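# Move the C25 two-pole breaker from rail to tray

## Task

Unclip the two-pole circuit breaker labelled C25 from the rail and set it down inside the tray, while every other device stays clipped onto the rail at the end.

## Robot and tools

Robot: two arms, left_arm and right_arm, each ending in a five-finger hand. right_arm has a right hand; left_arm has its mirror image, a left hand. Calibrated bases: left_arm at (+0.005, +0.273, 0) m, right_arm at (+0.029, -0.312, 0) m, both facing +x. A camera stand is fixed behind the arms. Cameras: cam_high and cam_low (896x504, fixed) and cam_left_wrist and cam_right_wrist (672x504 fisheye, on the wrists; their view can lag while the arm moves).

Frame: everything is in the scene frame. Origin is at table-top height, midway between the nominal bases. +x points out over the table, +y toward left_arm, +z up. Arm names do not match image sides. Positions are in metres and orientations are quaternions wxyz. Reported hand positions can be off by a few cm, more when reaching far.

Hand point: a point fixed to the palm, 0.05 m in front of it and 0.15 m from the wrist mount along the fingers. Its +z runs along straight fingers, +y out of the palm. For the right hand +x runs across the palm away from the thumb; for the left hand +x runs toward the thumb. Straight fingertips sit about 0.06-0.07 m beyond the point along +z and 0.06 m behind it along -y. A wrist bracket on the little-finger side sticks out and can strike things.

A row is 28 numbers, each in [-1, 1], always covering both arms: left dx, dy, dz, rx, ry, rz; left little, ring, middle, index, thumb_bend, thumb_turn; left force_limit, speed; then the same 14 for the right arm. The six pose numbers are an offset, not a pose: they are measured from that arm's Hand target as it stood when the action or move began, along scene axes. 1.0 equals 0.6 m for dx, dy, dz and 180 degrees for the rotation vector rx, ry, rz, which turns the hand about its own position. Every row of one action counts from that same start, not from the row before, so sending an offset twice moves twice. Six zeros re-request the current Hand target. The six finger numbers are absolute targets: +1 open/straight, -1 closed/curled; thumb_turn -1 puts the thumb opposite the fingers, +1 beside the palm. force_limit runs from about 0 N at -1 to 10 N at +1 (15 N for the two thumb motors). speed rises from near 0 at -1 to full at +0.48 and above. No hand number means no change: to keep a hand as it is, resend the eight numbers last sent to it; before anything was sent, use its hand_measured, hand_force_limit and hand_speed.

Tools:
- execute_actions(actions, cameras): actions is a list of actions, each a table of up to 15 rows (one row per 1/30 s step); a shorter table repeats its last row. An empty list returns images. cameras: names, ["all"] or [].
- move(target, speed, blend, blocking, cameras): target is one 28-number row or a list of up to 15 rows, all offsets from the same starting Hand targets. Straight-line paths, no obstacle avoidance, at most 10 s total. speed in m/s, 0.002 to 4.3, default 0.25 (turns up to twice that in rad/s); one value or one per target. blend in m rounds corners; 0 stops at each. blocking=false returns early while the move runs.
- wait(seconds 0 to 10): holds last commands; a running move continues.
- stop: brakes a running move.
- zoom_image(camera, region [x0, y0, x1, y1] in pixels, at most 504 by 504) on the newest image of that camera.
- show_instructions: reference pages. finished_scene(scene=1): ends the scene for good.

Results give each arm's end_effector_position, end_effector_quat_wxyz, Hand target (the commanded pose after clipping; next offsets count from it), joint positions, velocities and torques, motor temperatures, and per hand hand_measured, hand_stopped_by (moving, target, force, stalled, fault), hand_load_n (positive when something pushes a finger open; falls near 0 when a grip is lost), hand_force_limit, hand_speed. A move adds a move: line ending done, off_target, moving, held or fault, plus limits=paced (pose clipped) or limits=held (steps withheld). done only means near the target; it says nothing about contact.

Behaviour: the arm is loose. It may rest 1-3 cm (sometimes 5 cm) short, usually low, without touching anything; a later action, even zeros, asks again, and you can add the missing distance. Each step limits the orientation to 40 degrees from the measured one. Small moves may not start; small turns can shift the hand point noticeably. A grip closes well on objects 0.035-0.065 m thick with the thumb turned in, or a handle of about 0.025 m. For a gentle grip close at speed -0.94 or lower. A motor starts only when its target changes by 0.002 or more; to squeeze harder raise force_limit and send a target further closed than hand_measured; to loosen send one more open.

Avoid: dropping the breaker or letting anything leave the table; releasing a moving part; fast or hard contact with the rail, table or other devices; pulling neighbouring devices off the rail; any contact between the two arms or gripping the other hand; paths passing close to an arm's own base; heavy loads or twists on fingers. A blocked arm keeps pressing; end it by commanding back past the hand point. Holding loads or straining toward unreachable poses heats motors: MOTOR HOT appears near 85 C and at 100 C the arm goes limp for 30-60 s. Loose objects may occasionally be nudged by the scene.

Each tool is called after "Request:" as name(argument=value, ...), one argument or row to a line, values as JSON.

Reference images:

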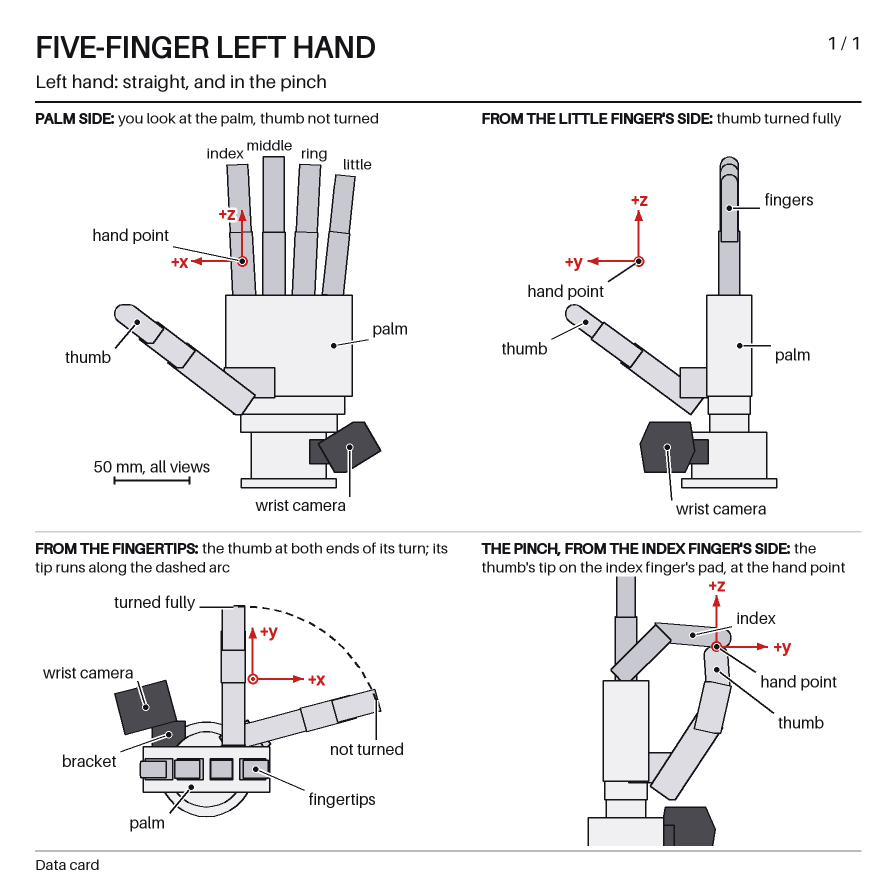

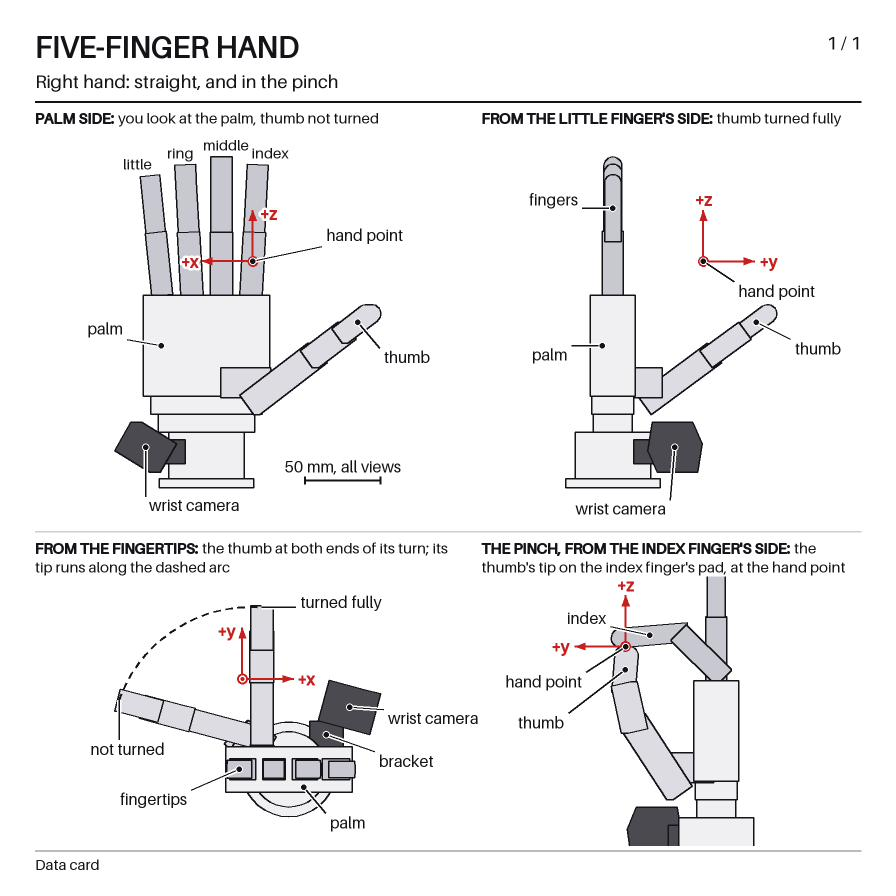

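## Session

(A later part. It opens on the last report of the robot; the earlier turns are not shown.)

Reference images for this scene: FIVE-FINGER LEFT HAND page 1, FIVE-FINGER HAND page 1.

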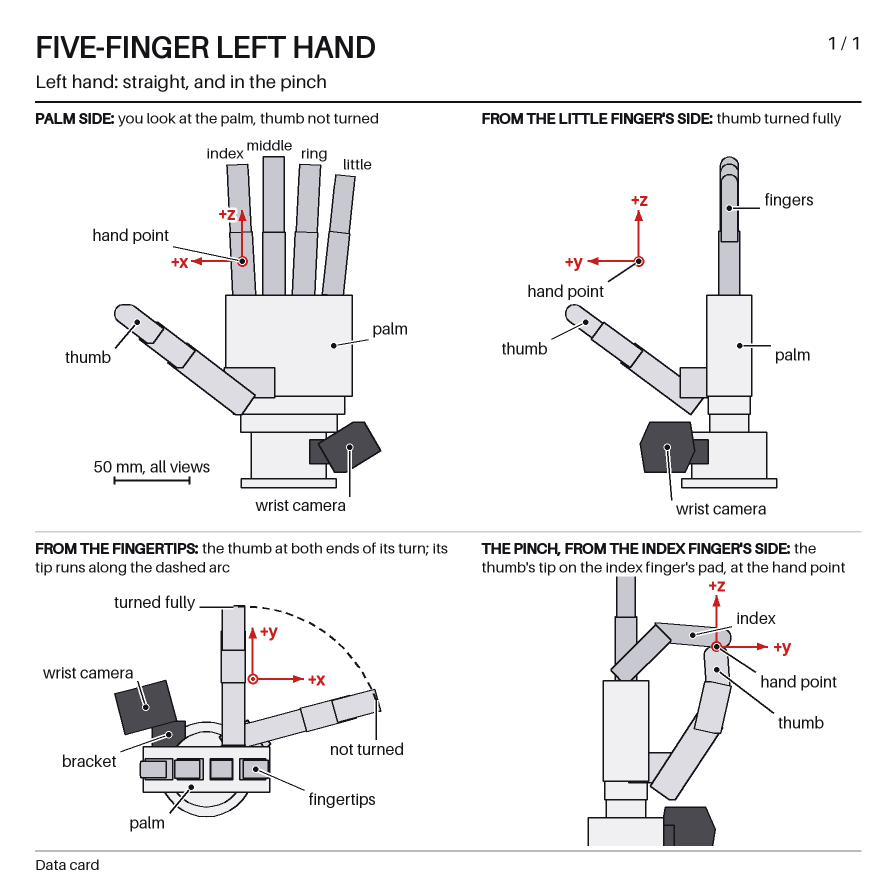

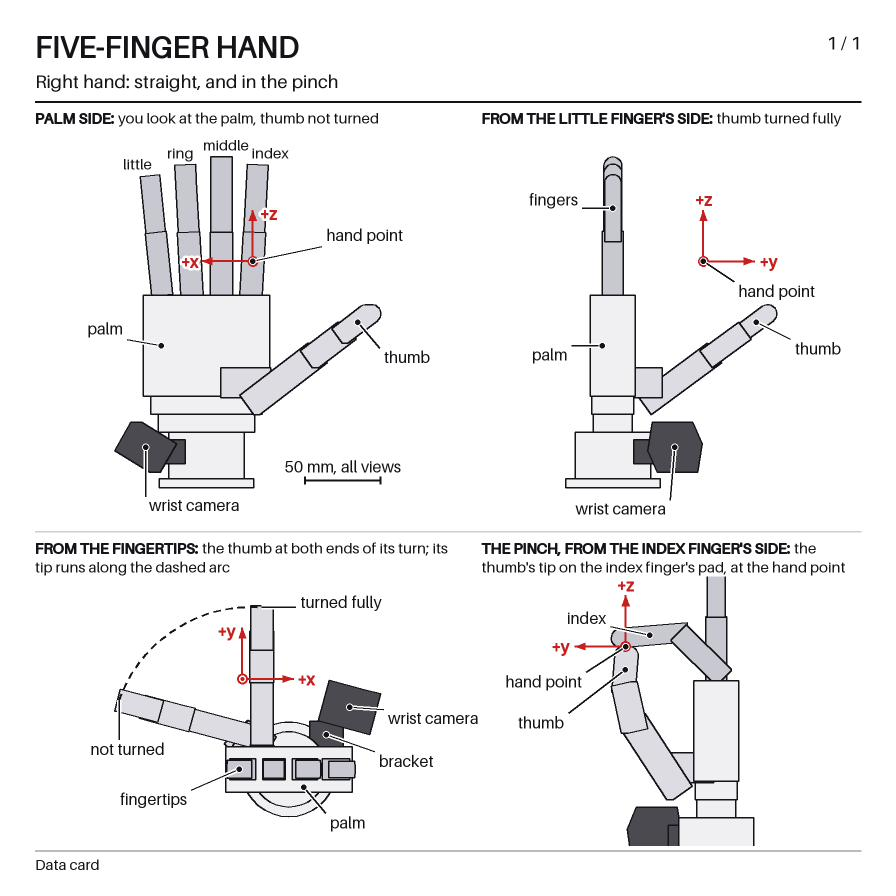

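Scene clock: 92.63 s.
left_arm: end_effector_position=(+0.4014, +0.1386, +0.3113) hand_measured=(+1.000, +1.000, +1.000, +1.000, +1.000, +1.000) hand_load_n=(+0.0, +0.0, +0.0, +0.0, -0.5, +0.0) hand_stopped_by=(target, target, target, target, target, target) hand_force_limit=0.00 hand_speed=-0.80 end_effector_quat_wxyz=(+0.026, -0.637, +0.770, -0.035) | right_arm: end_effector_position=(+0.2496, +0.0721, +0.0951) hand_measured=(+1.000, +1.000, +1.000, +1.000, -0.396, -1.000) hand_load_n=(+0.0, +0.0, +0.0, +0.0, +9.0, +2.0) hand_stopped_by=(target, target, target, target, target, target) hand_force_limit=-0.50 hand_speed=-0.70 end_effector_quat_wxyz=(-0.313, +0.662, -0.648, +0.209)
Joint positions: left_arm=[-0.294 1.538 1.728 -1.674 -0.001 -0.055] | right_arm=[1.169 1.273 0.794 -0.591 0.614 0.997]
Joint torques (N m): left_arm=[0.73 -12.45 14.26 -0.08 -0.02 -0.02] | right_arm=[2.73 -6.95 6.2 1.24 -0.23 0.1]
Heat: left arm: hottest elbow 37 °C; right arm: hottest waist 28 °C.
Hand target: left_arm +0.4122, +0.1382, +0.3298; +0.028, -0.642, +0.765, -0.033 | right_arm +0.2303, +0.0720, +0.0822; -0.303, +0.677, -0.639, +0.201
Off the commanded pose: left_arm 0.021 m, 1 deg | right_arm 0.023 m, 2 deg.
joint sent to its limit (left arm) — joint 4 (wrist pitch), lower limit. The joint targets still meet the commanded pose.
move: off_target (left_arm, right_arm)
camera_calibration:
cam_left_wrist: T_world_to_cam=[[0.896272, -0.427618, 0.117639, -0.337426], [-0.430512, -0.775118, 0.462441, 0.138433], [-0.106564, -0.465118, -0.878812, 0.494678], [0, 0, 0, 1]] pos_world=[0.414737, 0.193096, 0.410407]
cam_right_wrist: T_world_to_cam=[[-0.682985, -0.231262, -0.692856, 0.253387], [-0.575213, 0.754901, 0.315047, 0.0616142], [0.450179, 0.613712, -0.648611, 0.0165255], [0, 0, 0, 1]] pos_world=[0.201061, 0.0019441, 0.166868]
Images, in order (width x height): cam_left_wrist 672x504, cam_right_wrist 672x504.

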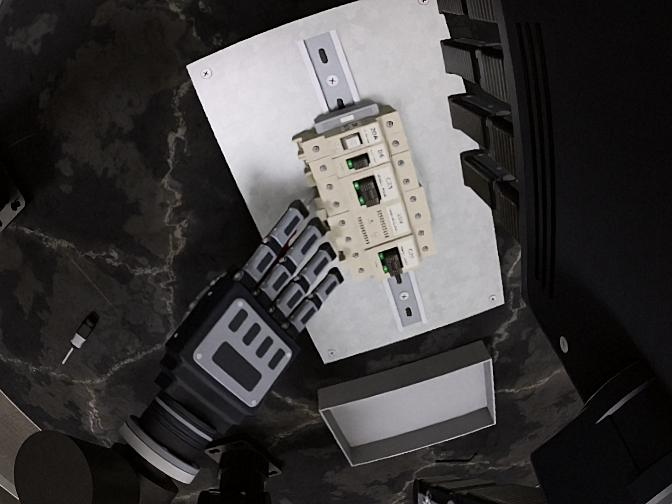

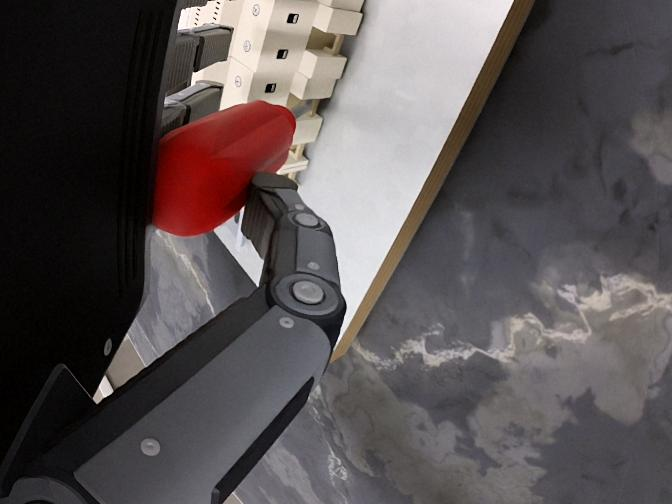

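Request:
move(
  target=[
    [0,0,0,0,0,0,1,1,1,1,1,1,0,-0.8,0.0487,0,0.0435,0,0.0556,0,1,1,1,1,-0.4,-1,-0.5,-0.7],
    [0,0,0,0,0,0,1,1,1,1,1,1,0,-0.8,0.0487,0,0.0435,0,0.0556,0,1,1,1,1,1,-1,-0.5,-0.4],
    [0,0,0,0,0,0,1,1,1,1,1,1,0,-0.8,-0.0646,-0.0333,0.2252,0,0.0556,0,1,1,1,1,1,-1,-0.5,-0.4],
  ],
  speed=[0.08,0.08,0.2],
  cameras=["cam_right_wrist","cam_left_wrist"],
)

Scene clock: 101.83 s.
left_arm: end_effector_position=(+0.4014, +0.1386, +0.3113) hand_measured=(+1.000, +1.000, +1.000, +1.000, +1.000, +1.000) hand_load_n=(+0.0, +0.0, +0.0, +0.0, +0.0, +0.0) hand_stopped_by=(target, target, target, target, target, target) hand_force_limit=0.00 hand_speed=-0.80 end_effector_quat_wxyz=(+0.026, -0.637, +0.770, -0.035) | right_arm: end_effector_position=(+0.1903, +0.0356, +0.1905) hand_measured=(+1.000, +1.000, +1.000, +1.000, +1.000, -1.000) hand_load_n=(+0.0, +0.0, +0.0, +0.0, +0.0, +0.0) hand_stopped_by=(target, target, target, target, target, target) hand_force_limit=-0.50 hand_speed=-0.40 end_effector_quat_wxyz=(-0.222, +0.701, -0.661, +0.152)
Joint positions: left_arm=[-0.294 1.538 1.728 -1.674 -0.001 -0.055] | right_arm=[1.186 1.117 0.997 -1.128 0.445 1.066]
Joint torques (N m): left_arm=[0.73 -12.28 14.23 -0.14 -0.01 -0.01] | right_arm=[1.26 -6.01 12.53 0.79 0.45 0.18]
Heat: left arm: hottest elbow 38 °C; right arm: hottest waist 28 °C.
Hand target: left_arm +0.4122, +0.1382, +0.3298; +0.028, -0.642, +0.765, -0.033 | right_arm +0.1916, +0.0520, +0.2173; -0.246, +0.692, -0.663, +0.141
Off the commanded pose: left_arm 0.021 m, 1 deg | right_arm 0.031 m, 3 deg.
joint sent to its limit (left arm) — joint 4 (wrist pitch), lower limit. The joint targets still meet the commanded pose.
move: off_target (left_arm, right_arm); target 2's new numbers were sent with right_arm's hand 0.013 m and 1 deg from that target
camera_calibration:
cam_left_wrist: T_world_to_cam=[[0.896272, -0.427618, 0.117639, -0.337426], [-0.430512, -0.775118, 0.462441, 0.138433], [-0.106564, -0.465118, -0.878812, 0.494678], [0, 0, 0, 1]] pos_world=[0.414737, 0.193096, 0.410407]
cam_right_wrist: T_world_to_cam=[[-0.807399, -0.293824, -0.511639, 0.261876], [-0.521524, 0.760925, 0.386013, 0.00107367], [0.275899, 0.578498, -0.767606, 0.184602], [0, 0, 0, 1]] pos_world=[0.161067, -0.0306636, 0.275273]
Images, in order (width x height): cam_left_wrist 672x504, cam_right_wrist 672x504.

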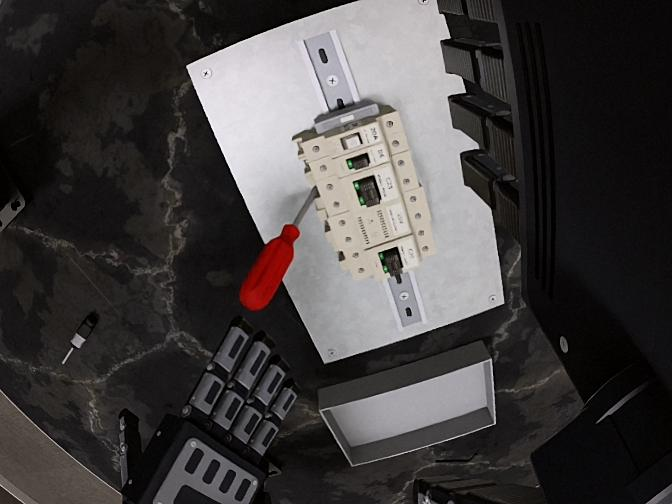

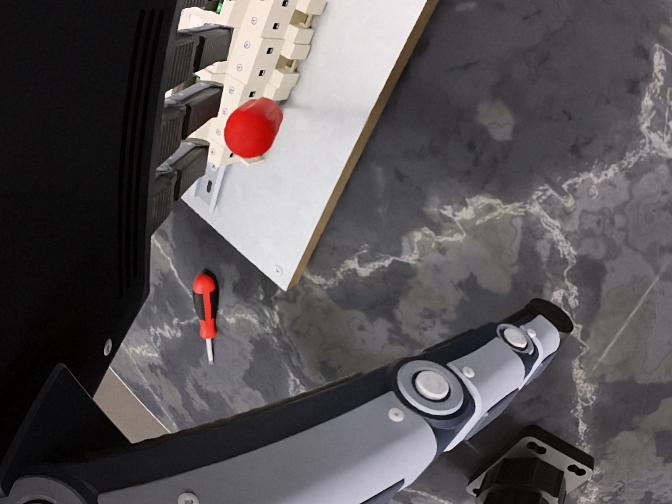

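Request:
zoom_image(
  camera="cam_left_wrist",
  region=[230, 110, 450, 310],
)

Request:
zoom_image(
  camera="cam_right_wrist",
  region=[180, 0, 400, 200],
)

Scaled by 2.291 from the camera's 672x504 image, which has a finer 960x720 frame.

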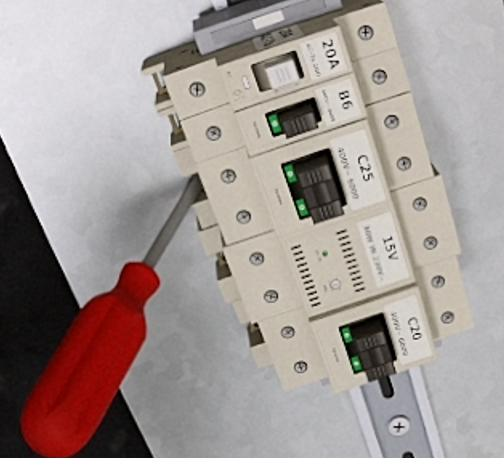

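Scaled by 2.291 from the camera's 672x504 image, which has a finer 960x720 frame.

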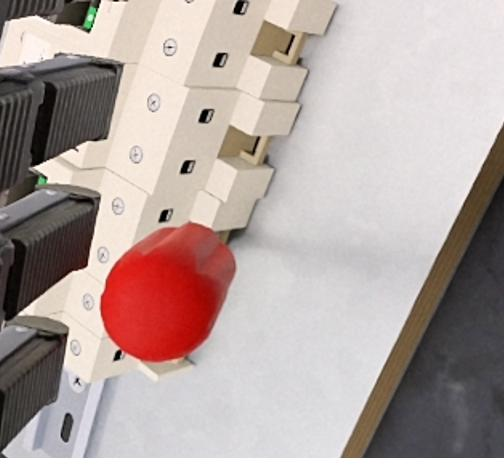

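Request:
move(
  target=[0,0,0,0,0,0,1,1,1,1,1,1,0,-0.8,0.014,-0.22,0.055,-0.167,-0.625,0.584,1,1,1,1,1,-1,-0.5,-0.4],
  speed=0.5,
  cameras=["cam_right_wrist","cam_left_wrist"],
)

Scene clock: 107.47 s.
left_arm: end_effector_position=(+0.4014, +0.1386, +0.3113) hand_measured=(+1.000, +1.000, +1.000, +1.000, +1.000, +1.000) hand_load_n=(+0.0, +0.0, +0.0, +0.0, +0.0, +0.0) hand_stopped_by=(target, target, target, target, target, target) hand_force_limit=0.00 hand_speed=-0.80 end_effector_quat_wxyz=(+0.026, -0.637, +0.770, -0.035) | right_arm: end_effector_position=(+0.1933, -0.0795, +0.2225) hand_measured=(+1.000, +1.000, +1.000, +1.000, +1.000, -1.000) hand_load_n=(+0.5, +0.0, +0.0, +0.0, +0.0, +0.5) hand_stopped_by=(target, target, target, target, target, target) hand_force_limit=-0.50 hand_speed=-0.40 end_effector_quat_wxyz=(-0.489, +0.532, +0.515, +0.461)
Joint positions: left_arm=[-0.294 1.538 1.728 -1.674 -0.001 -0.055] | right_arm=[0.363 0.191 0.258 -0.336 -1.197 -1.776]
Joint torques (N m): left_arm=[0.73 -12.28 14.2 -0.05 -0.03 -0.02] | right_arm=[-1.44 3.72 13.15 1.42 -0.51 -0.21]
Heat: left arm: hottest elbow 38 °C; right arm: hottest waist 28 °C.
Hand target: left_arm +0.4122, +0.1382, +0.3298; +0.028, -0.642, +0.765, -0.033 | right_arm +0.2000, -0.0800, +0.2503; -0.478, +0.521, +0.521, +0.478
Off the commanded pose: left_arm 0.021 m, 1 deg | right_arm 0.029 m, 3 deg.
joint sent to its limit (left arm) — joint 4 (wrist pitch), lower limit. The joint targets still meet the commanded pose.
move: off_target (left_arm, right_arm)
camera_calibration:
cam_left_wrist: T_world_to_cam=[[0.896272, -0.427618, 0.117639, -0.337426], [-0.430512, -0.775118, 0.462441, 0.138433], [-0.106564, -0.465118, -0.878812, 0.494678], [0, 0, 0, 1]] pos_world=[0.414737, 0.193096, 0.410407]
cam_right_wrist: T_world_to_cam=[[0.974208, 0.0315176, 0.22344, -0.235134], [0.198994, -0.586881, -0.784839, 0.0919685], [0.106397, 0.80906, -0.578016, 0.283849], [0, 0, 0, 1]] pos_world=[0.180568, -0.168266, 0.288788]
Images, in order (width x height): cam_left_wrist 672x504, cam_right_wrist 672x504.

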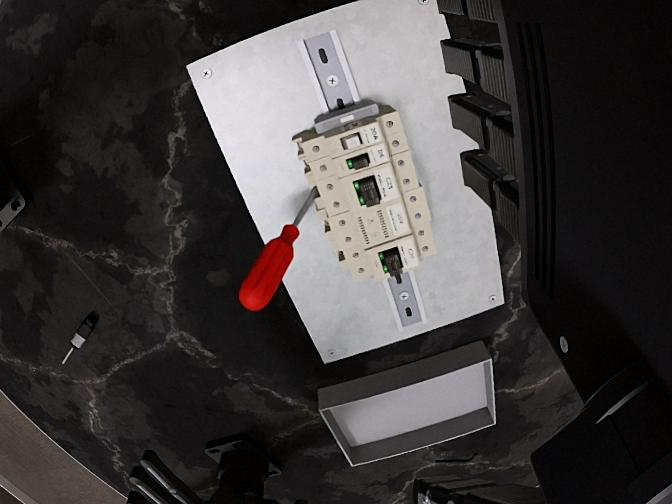

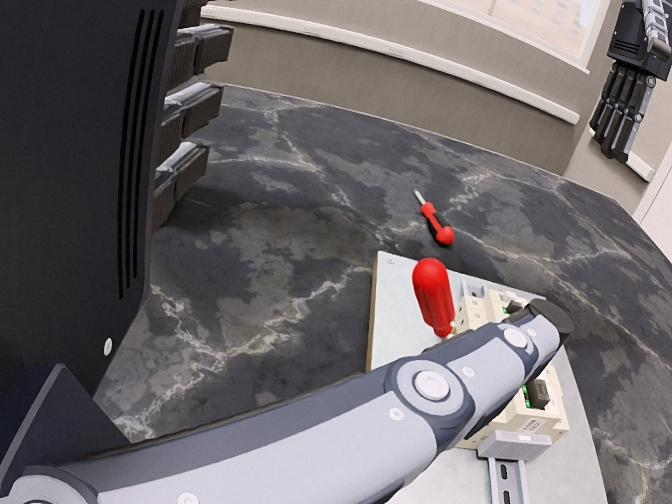

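Request:
move(
  target=[0,0,0,0,0,0,1,1,1,1,1,1,0,-0.8,0.05,0.2167,-0.1755,0,0,0,1,1,1,1,1,-1,-0.5,-0.4],
  speed=0.2,
  cameras=["cam_right_wrist","cam_left_wrist"],
)

Scene clock: 109.93 s.
left_arm: end_effector_position=(+0.4014, +0.1386, +0.3113) hand_measured=(+1.000, +1.000, +1.000, +1.000, +1.000, +1.000) hand_load_n=(+0.0, +0.0, +0.0, +0.0, +0.0, -0.5) hand_stopped_by=(target, target, target, target, target, target) hand_force_limit=0.00 hand_speed=-0.80 end_effector_quat_wxyz=(+0.026, -0.637, +0.770, -0.035) | right_arm: end_effector_position=(+0.2287, +0.0400, +0.1342) hand_measured=(+1.000, +1.000, +1.000, +1.000, +1.000, -1.000) hand_load_n=(+0.0, +0.0, +0.0, +0.0, +0.0, +0.5) hand_stopped_by=(target, target, target, target, target, target) hand_force_limit=-0.50 hand_speed=-0.40 end_effector_quat_wxyz=(-0.471, +0.530, +0.524, +0.472)
Joint positions: left_arm=[-0.294 1.538 1.728 -1.674 -0.001 -0.055] | right_arm=[0.859 1.077 0.178 0.756 -0.688 -1.658]
Joint torques (N m): left_arm=[0.85 -12.16 14.2 -0.06 -0.02 -0.03] | right_arm=[1.08 -1.85 8.17 3 -0.02 0.15]
Heat: left arm: hottest elbow 38 °C; right arm: hottest waist 28 °C.
Hand target: left_arm +0.4122, +0.1382, +0.3298; +0.028, -0.642, +0.765, -0.033 | right_arm +0.2299, +0.0501, +0.1450; -0.478, +0.521, +0.521, +0.478
Off the commanded pose: left_arm 0.021 m, 1 deg | right_arm 0.015 m, 1 deg.
joint sent to its limit (left arm) — joint 4 (wrist pitch), lower limit. The joint targets still meet the commanded pose.
move: off_target (left_arm, right_arm)
camera_calibration:
cam_left_wrist: T_world_to_cam=[[0.896272, -0.427618, 0.117639, -0.337426], [-0.430512, -0.775118, 0.462441, 0.138433], [-0.106564, -0.465118, -0.878812, 0.494678], [0, 0, 0, 1]] pos_world=[0.414737, 0.193096, 0.410407]
cam_right_wrist: T_world_to_cam=[[0.964499, 0.0192359, 0.263386, -0.256323], [0.221814, -0.600269, -0.768424, 0.078824], [0.143321, 0.799567, -0.583225, 0.125121], [0, 0, 0, 1]] pos_world=[0.211807, -0.0477968, 0.201056]
Images, in order (width x height): cam_left_wrist 672x504, cam_right_wrist 672x504.

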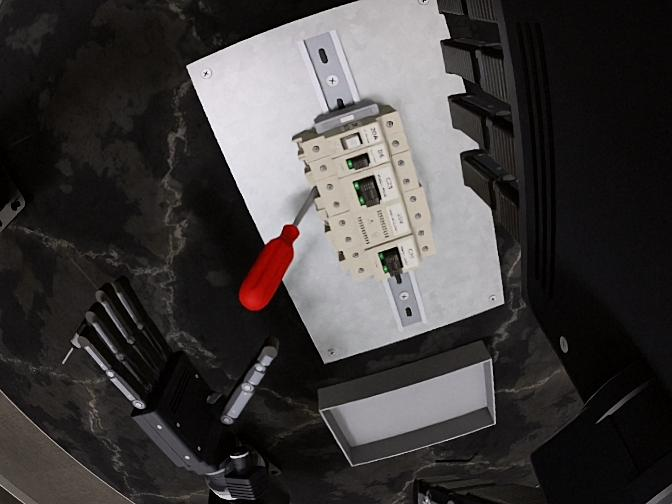

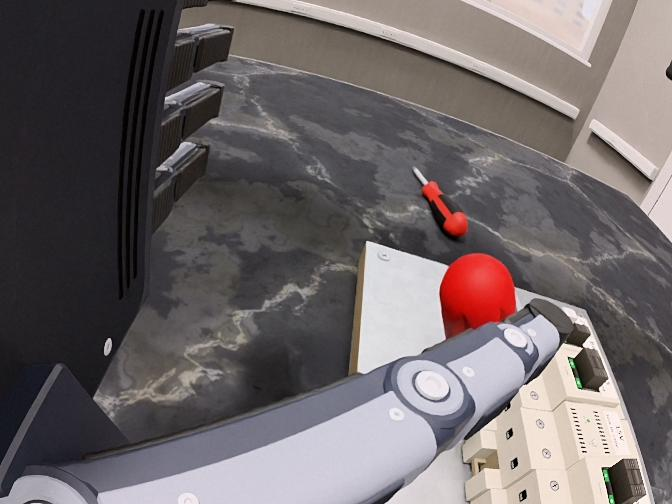

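Request:
move(
  target=[
    [0,0,0,0,0,0,1,1,1,1,1,1,0,-0.8,0.0935,0.0083,-0.0217,0,0,0,1,1,1,1,1,-1,-0.5,-0.4],
    [0,0,0,0,0,0,1,1,1,1,1,1,0,-0.8,0.1268,0.0365,-0.0217,0,0,0,1,1,1,1,1,-1,-0.5,-0.4],
  ],
  speed=0.1,
  blend=[0.008,0],
  cameras=["cam_right_wrist","cam_left_wrist"],
)

Scene clock: 111.73 s.
left_arm: end_effector_position=(+0.4014, +0.1386, +0.3113) hand_measured=(+1.000, +1.000, +1.000, +1.000, +1.000, +1.000) hand_load_n=(+0.0, +0.0, +0.0, -0.5, +0.0, +0.0) hand_stopped_by=(target, target, target, target, target, target) hand_force_limit=0.00 hand_speed=-0.80 end_effector_quat_wxyz=(+0.026, -0.637, +0.770, -0.035) | right_arm: end_effector_position=(+0.2898, +0.0635, +0.1161) hand_measured=(+1.000, +1.000, +1.000, +1.000, +1.000, -1.000) hand_load_n=(+0.0, +0.0, +0.0, -0.5, +0.0, +0.5) hand_stopped_by=(target, target, target, target, target, target) hand_force_limit=-0.50 hand_speed=-0.40 end_effector_quat_wxyz=(-0.482, +0.536, +0.521, +0.457)
Joint positions: left_arm=[-0.294 1.538 1.728 -1.674 -0.001 -0.055] | right_arm=[0.729 1.366 0.321 0.871 -0.835 -1.66]
Joint torques (N m): left_arm=[0.79 -12.34 14.2 -0.03 -0.03 -0.02] | right_arm=[-1.03 -5.01 8.27 2.96 -0.35 -0.11]
Heat: left arm: hottest elbow 38 °C; right arm: hottest waist 28 °C.
Hand target: left_arm +0.4122, +0.1382, +0.3298; +0.028, -0.642, +0.765, -0.033 | right_arm +0.3060, +0.0718, +0.1317; -0.478, +0.521, +0.521, +0.478
Off the commanded pose: left_arm 0.021 m, 1 deg | right_arm 0.024 m, 3 deg.
joint sent to its limit (left arm) — joint 4 (wrist pitch), lower limit. The joint targets still meet the commanded pose.
move: off_target (left_arm, right_arm)
camera_calibration:
cam_left_wrist: T_world_to_cam=[[0.896272, -0.427618, 0.117639, -0.337426], [-0.430512, -0.775118, 0.462441, 0.138433], [-0.106564, -0.465118, -0.878812, 0.494678], [0, 0, 0, 1]] pos_world=[0.414737, 0.193096, 0.410407]
cam_right_wrist: T_world_to_cam=[[0.972941, 0.0359435, 0.228242, -0.310409], [0.203396, -0.601893, -0.77224, 0.0712934], [0.10962, 0.797767, -0.592917, 0.0978697], [0, 0, 0, 1]] pos_world=[0.27678, -0.024009, 0.183933]
Images, in order (width x height): cam_left_wrist 672x504, cam_right_wrist 672x504.

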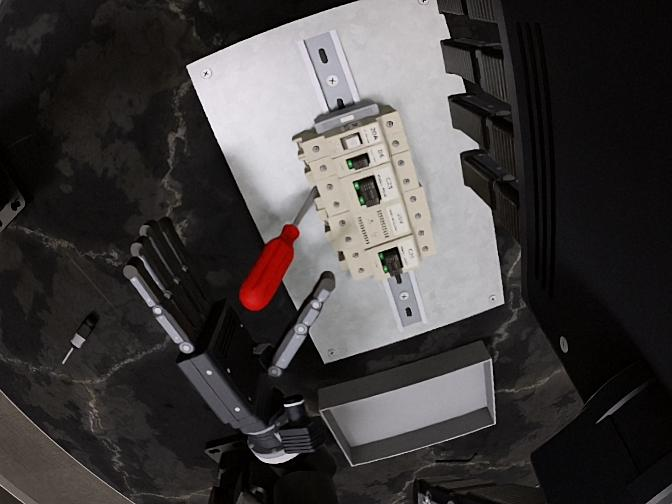

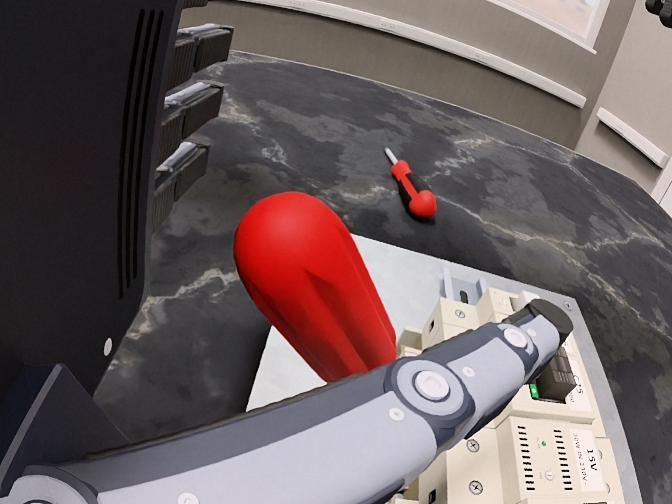

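Request:
move(
  target=[0,0,0,0,0,0,1,1,1,1,1,1,0,-0.8,0.06,0.0,0.005,0,0,0,1,1,1,1,1,-1,-0.5,-0.4],
  speed=0.08,
  cameras=["cam_right_wrist","cam_left_wrist"],
)

Scene clock: 112.83 s.
left_arm: end_effector_position=(+0.4014, +0.1386, +0.3113) hand_measured=(+1.000, +1.000, +1.000, +1.000, +1.000, +1.000) hand_load_n=(+0.0, +0.0, +0.0, +0.0, +0.0, -0.5) hand_stopped_by=(target, target, target, target, target, target) hand_force_limit=0.00 hand_speed=-0.80 end_effector_quat_wxyz=(+0.026, -0.637, +0.770, -0.035) | right_arm: end_effector_position=(+0.3250, +0.0665, +0.1254) hand_measured=(+1.000, +1.000, +1.000, +1.000, +1.000, -1.000) hand_load_n=(+0.0, +0.0, +0.0, +0.0, +0.0, +0.5) hand_stopped_by=(target, target, target, target, target, target) hand_force_limit=-0.50 hand_speed=-0.40 end_effector_quat_wxyz=(-0.485, +0.528, +0.519, +0.465)
Joint positions: left_arm=[-0.294 1.538 1.728 -1.674 -0.001 -0.055] | right_arm=[0.656 1.422 0.395 0.868 -0.91 -1.666]
Joint torques (N m): left_arm=[0.91 -12.28 14.2 -0.06 -0.02 -0.02] | right_arm=[-1.14 -5.54 8.55 1.62 -0.33 -0.2]
Heat: left arm: hottest elbow 38 °C; right arm: hottest waist 28 °C.
Hand target: left_arm +0.4122, +0.1382, +0.3298; +0.028, -0.642, +0.765, -0.033 | right_arm +0.3419, +0.0719, +0.1348; -0.478, +0.521, +0.521, +0.478
Off the commanded pose: left_arm 0.021 m, 1 deg | right_arm 0.020 m, 2 deg.
joint sent to its limit (left arm) — joint 4 (wrist pitch), lower limit. The joint targets still meet the commanded pose.
move: off_target (left_arm, right_arm)
camera_calibration:
cam_left_wrist: T_world_to_cam=[[0.896272, -0.427618, 0.117639, -0.337426], [-0.430512, -0.775118, 0.462441, 0.138433], [-0.106564, -0.465118, -0.878812, 0.494678], [0, 0, 0, 1]] pos_world=[0.414737, 0.193096, 0.410407]
cam_right_wrist: T_world_to_cam=[[0.970432, 0.0331127, 0.239093, -0.34721], [0.212666, -0.585829, -0.782035, 0.0703505], [0.114172, 0.809758, -0.575549, 0.0927118], [0, 0, 0, 1]] pos_world=[0.311398, -0.0223637, 0.191392]
Images, in order (width x height): cam_left_wrist 672x504, cam_right_wrist 672x504.

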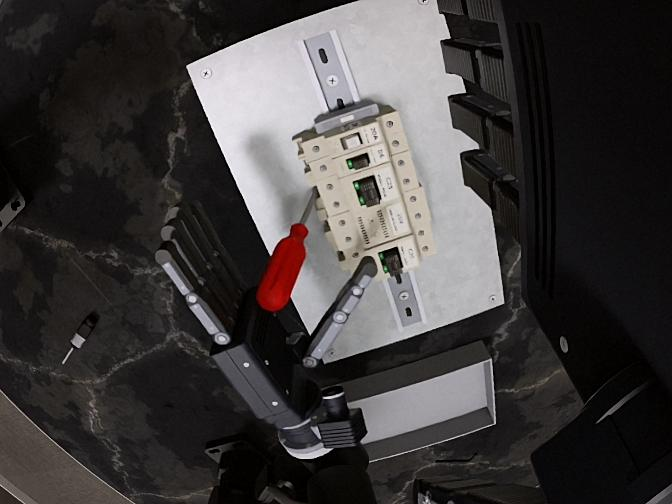

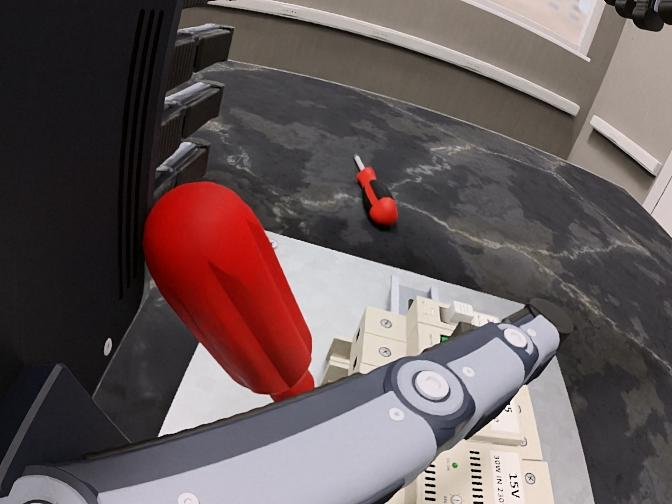

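Request:
move(
  target=[0,0,0,0,0,0,1,1,1,1,1,1,0,-0.8,0.058,0.0,0.0,0,0,0,1,1,1,1,1,-1,-0.5,-0.4],
  speed=0.08,
  cameras=["cam_right_wrist","cam_left_wrist"],
)

Scene clock: 113.87 s.
left_arm: end_effector_position=(+0.4014, +0.1386, +0.3113) hand_measured=(+1.000, +1.000, +1.000, +1.000, +1.000, +1.000) hand_load_n=(+0.0, +0.0, +0.0, +0.0, -0.5, +0.0) hand_stopped_by=(target, target, target, target, target, target) hand_force_limit=0.00 hand_speed=-0.80 end_effector_quat_wxyz=(+0.026, -0.637, +0.770, -0.035) | right_arm: end_effector_position=(+0.3600, +0.0673, +0.1258) hand_measured=(+1.000, +1.000, +1.000, +1.000, +1.000, -1.000) hand_load_n=(+0.0, +0.0, +0.0, +0.0, +0.0, +0.5) hand_stopped_by=(target, target, target, target, target, target) hand_force_limit=-0.50 hand_speed=-0.40 end_effector_quat_wxyz=(-0.485, +0.529, +0.518, +0.466)
Joint positions: left_arm=[-0.294 1.538 1.728 -1.674 -0.001 -0.055] | right_arm=[0.594 1.485 0.472 0.843 -0.97 -1.681]
Joint torques (N m): left_arm=[0.85 -12.16 14.23 -0.05 -0.02 -0.02] | right_arm=[-1.26 -6.48 8.53 1.57 -0.41 -0.21]
Heat: left arm: hottest elbow 38 °C; right arm: hottest waist 28 °C.
Hand target: left_arm +0.4122, +0.1382, +0.3298; +0.028, -0.642, +0.765, -0.033 | right_arm +0.3768, +0.0719, +0.1348; -0.478, +0.521, +0.521, +0.478
Off the commanded pose: left_arm 0.021 m, 1 deg | right_arm 0.020 m, 2 deg.
joint sent to its limit (left arm) — joint 4 (wrist pitch), lower limit. The joint targets still meet the commanded pose.
move: off_target (left_arm, right_arm)
camera_calibration:
cam_left_wrist: T_world_to_cam=[[0.896272, -0.427618, 0.117639, -0.337426], [-0.430512, -0.775118, 0.462441, 0.138433], [-0.106564, -0.465118, -0.878812, 0.494678], [0, 0, 0, 1]] pos_world=[0.414737, 0.193096, 0.410407]
cam_right_wrist: T_world_to_cam=[[0.970627, 0.0304994, 0.238648, -0.381219], [0.210852, -0.585536, -0.782745, 0.0643456], [0.115864, 0.810073, -0.574768, 0.0876037], [0, 0, 0, 1]] pos_world=[0.346304, -0.0216617, 0.191695]
Images, in order (width x height): cam_left_wrist 672x504, cam_right_wrist 672x504.

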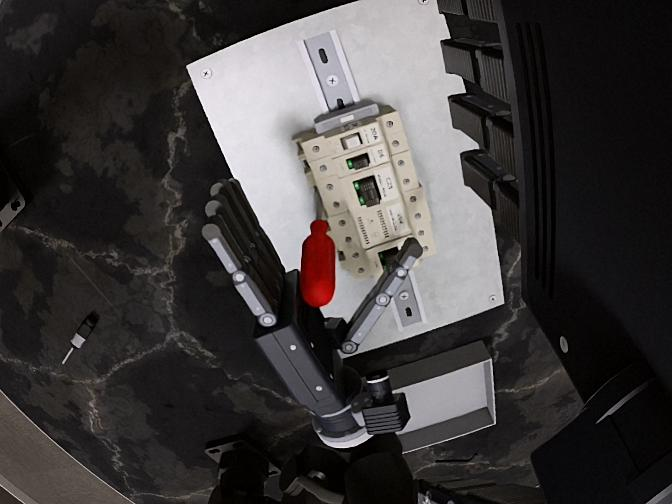

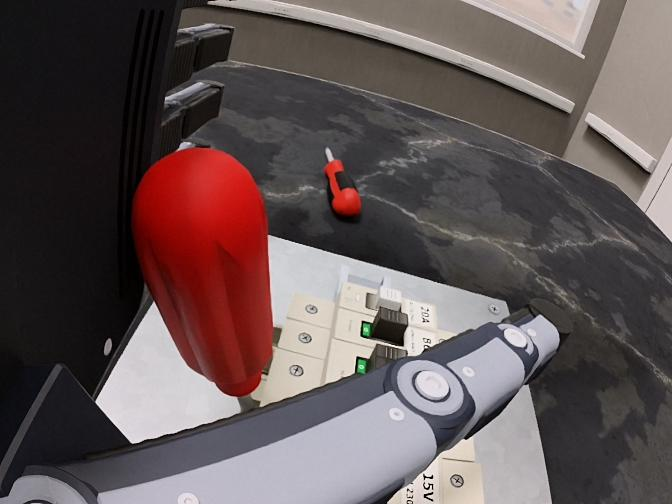

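Request:
zoom_image(
  camera="cam_left_wrist",
  region=[250, 110, 450, 310],
)

Scaled by 2.520 from the camera's 672x504 image, which has a finer 960x720 frame.

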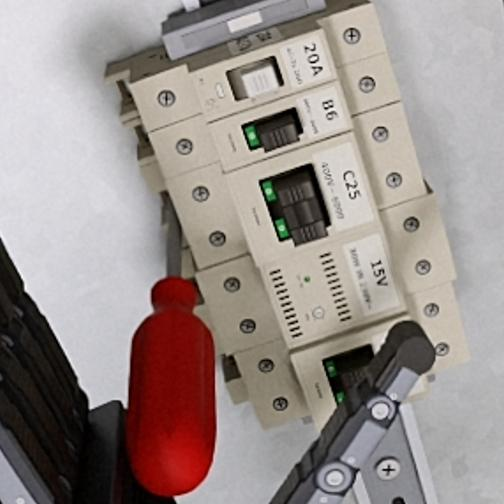

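Request:
move(
  target=[0,0,0,0,0,0,1,1,1,1,1,1,0,-0.8,0.035,0.0,0.0,0,0,0,1,1,1,1,1,-1,-0.5,-0.4],
  speed=0.06,
  cameras=["cam_right_wrist","cam_left_wrist"],
)

Request:
zoom_image(
  camera="cam_left_wrist",
  region=[250, 110, 450, 310],
)

Scene clock: 114.93 s.
left_arm: end_effector_position=(+0.4014, +0.1386, +0.3113) hand_measured=(+1.000, +1.000, +1.000, +1.000, +1.000, +1.000) hand_load_n=(+0.0, +0.0, +0.0, +0.0, +0.0, +0.0) hand_stopped_by=(target, target, target, target, target, target) hand_force_limit=0.00 hand_speed=-0.80 end_effector_quat_wxyz=(+0.026, -0.637, +0.770, -0.035) | right_arm: end_effector_position=(+0.3794, +0.0687, +0.1265) hand_measured=(+1.000, +1.000, +1.000, +1.000, +1.000, -1.000) hand_load_n=(+0.0, +0.0, +0.0, +0.0, +0.0, +0.0) hand_stopped_by=(target, target, target, target, target, target) hand_force_limit=-0.50 hand_speed=-0.40 end_effector_quat_wxyz=(-0.486, +0.527, +0.519, +0.465)
Joint positions: left_arm=[-0.294 1.538 1.728 -1.674 -0.001 -0.055] | right_arm=[0.563 1.52 0.519 0.825 -1.003 -1.69]
Joint torques (N m): left_arm=[0.97 -12.28 14.24 -0.05 -0.01 -0.03] | right_arm=[-1.38 -7.18 8.65 1.66 -0.32 -0.22]
Heat: left arm: hottest elbow 38 °C; right arm: hottest waist 28 °C.
Hand target: left_arm +0.4122, +0.1382, +0.3298; +0.028, -0.642, +0.765, -0.033 | right_arm +0.3978, +0.0719, +0.1350; -0.478, +0.521, +0.521, +0.478
Off the commanded pose: left_arm 0.021 m, 1 deg | right_arm 0.020 m, 2 deg.
joint sent to its limit (left arm) — joint 4 (wrist pitch), lower limit. The joint targets still meet the commanded pose.
move: off_target (left_arm, right_arm)
camera_calibration:
cam_left_wrist: T_world_to_cam=[[0.896272, -0.427618, 0.117639, -0.337426], [-0.430512, -0.775118, 0.462441, 0.138433], [-0.106564, -0.465118, -0.878812, 0.494678], [0, 0, 0, 1]] pos_world=[0.414737, 0.193096, 0.410407]
cam_right_wrist: T_world_to_cam=[[0.970462, 0.0338007, 0.238875, -0.40043], [0.213167, -0.583808, -0.783408, 0.0607453], [0.112977, 0.811188, -0.573768, 0.0855007], [0, 0, 0, 1]] pos_world=[0.365993, -0.0203587, 0.192299]
Images, in order (width x height): cam_left_wrist 672x504, cam_right_wrist 672x504.

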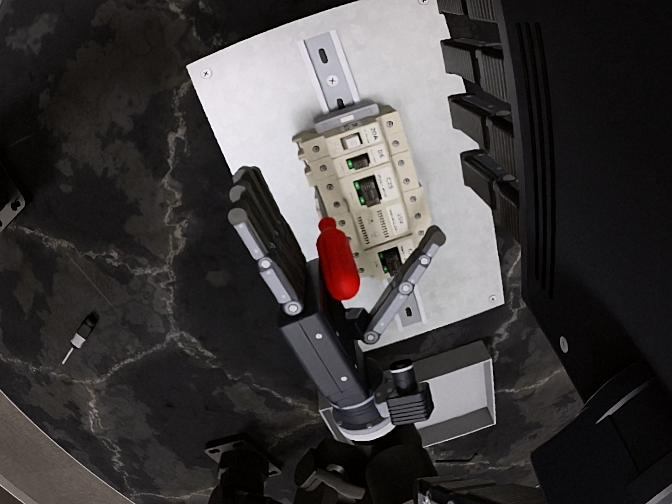

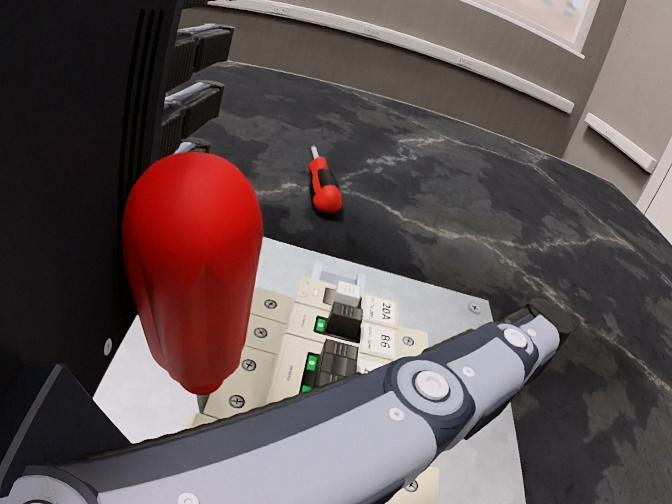

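Scaled by 2.520 from the camera's 672x504 image, which has a finer 960x720 frame.

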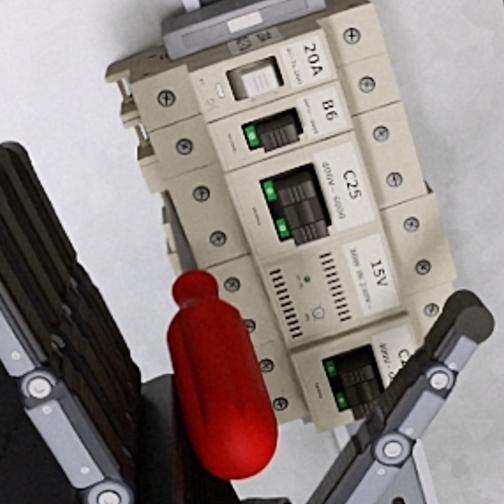

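Request:
move(
  target=[0,0,0,0,0,0,1,1,1,1,1,1,0,-0.8,0.025,0.0,0.0,0,0,0,1,1,1,1,1,-1,-0.5,-0.4],
  speed=0.06,
  cameras=["cam_right_wrist","cam_left_wrist"],
)

Request:
zoom_image(
  camera="cam_left_wrist",
  region=[250, 110, 450, 310],
)

Scene clock: 115.90 s.
left_arm: end_effector_position=(+0.4014, +0.1386, +0.3113) hand_measured=(+1.000, +1.000, +1.000, +1.000, +1.000, +1.000) hand_load_n=(+0.0, +0.0, -0.5, +0.0, +0.0, +0.0) hand_stopped_by=(target, target, target, target, target, target) hand_force_limit=0.00 hand_speed=-0.80 end_effector_quat_wxyz=(+0.026, -0.637, +0.770, -0.035) | right_arm: end_effector_position=(+0.3818, +0.0713, +0.1258) hand_measured=(+1.000, +1.000, +1.000, +1.000, +1.000, -1.000) hand_load_n=(+0.0, +0.0, +0.0, +0.0, -0.5, +0.0) hand_stopped_by=(target, target, target, target, target, target) hand_force_limit=-0.50 hand_speed=-0.40 end_effector_quat_wxyz=(+0.495, -0.523, -0.523, -0.456)
Joint positions: left_arm=[-0.294 1.538 1.728 -1.674 -0.001 -0.055] | right_arm=[0.554 1.535 0.54 0.81 -1.039 -1.691]
Joint torques (N m): left_arm=[0.85 -12.45 14.27 -0.01 -0.02 -0.03] | right_arm=[-2.49 -6.71 9.62 1.5 0.3 -0.29]
Heat: left arm: hottest elbow 38 °C; right arm: hottest waist 28 °C.
Hand target: left_arm +0.4122, +0.1382, +0.3298; +0.028, -0.642, +0.765, -0.033 | right_arm +0.4127, +0.0720, +0.1350; +0.478, -0.521, -0.521, -0.478
Off the commanded pose: left_arm 0.021 m, 1 deg | right_arm 0.032 m, 3 deg.
joint sent to its limit (left arm) — joint 4 (wrist pitch), lower limit. The joint targets still meet the commanded pose.
move: off_target (left_arm, right_arm)
camera_calibration:
cam_left_wrist: T_world_to_cam=[[0.896272, -0.427618, 0.117639, -0.337426], [-0.430512, -0.775118, 0.462441, 0.138433], [-0.106564, -0.465118, -0.878812, 0.494678], [0, 0, 0, 1]] pos_world=[0.414737, 0.193096, 0.410407]
cam_right_wrist: T_world_to_cam=[[0.971681, 0.0592377, 0.22875, -0.403634], [0.220236, -0.577834, -0.785878, 0.0583457], [0.0856261, 0.814001, -0.574517, 0.0929744], [0, 0, 0, 1]] pos_world=[0.371393, -0.0180568, 0.191599]
Images, in order (width x height): cam_left_wrist 672x504, cam_right_wrist 672x504.

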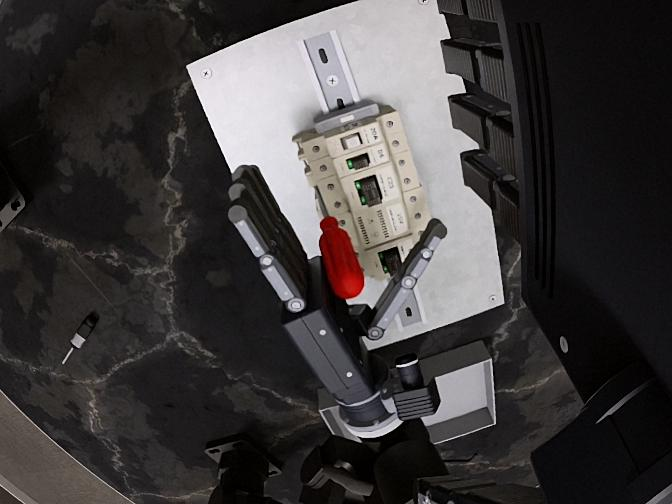

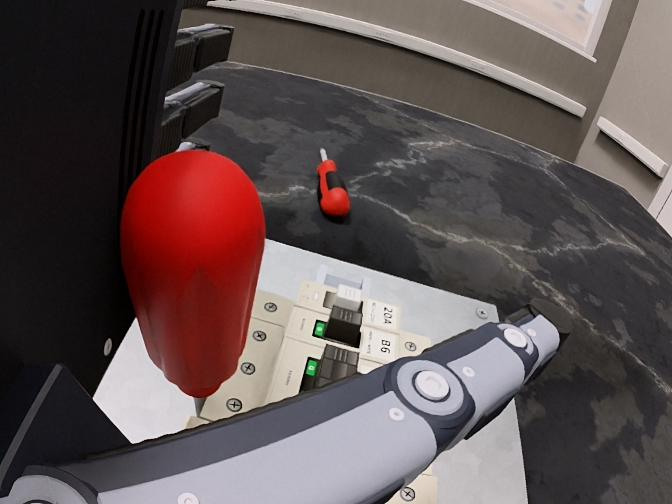

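Scaled by 2.520 from the camera's 672x504 image, which has a finer 960x720 frame.

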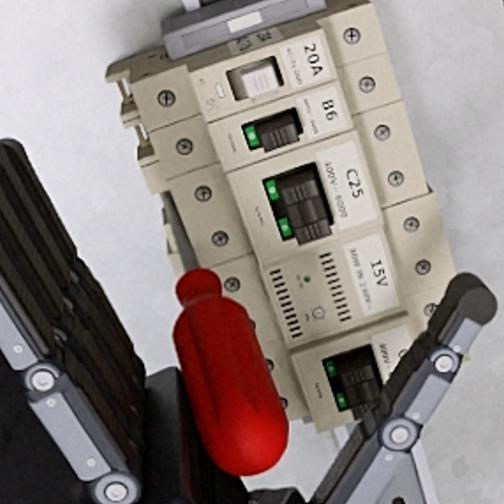

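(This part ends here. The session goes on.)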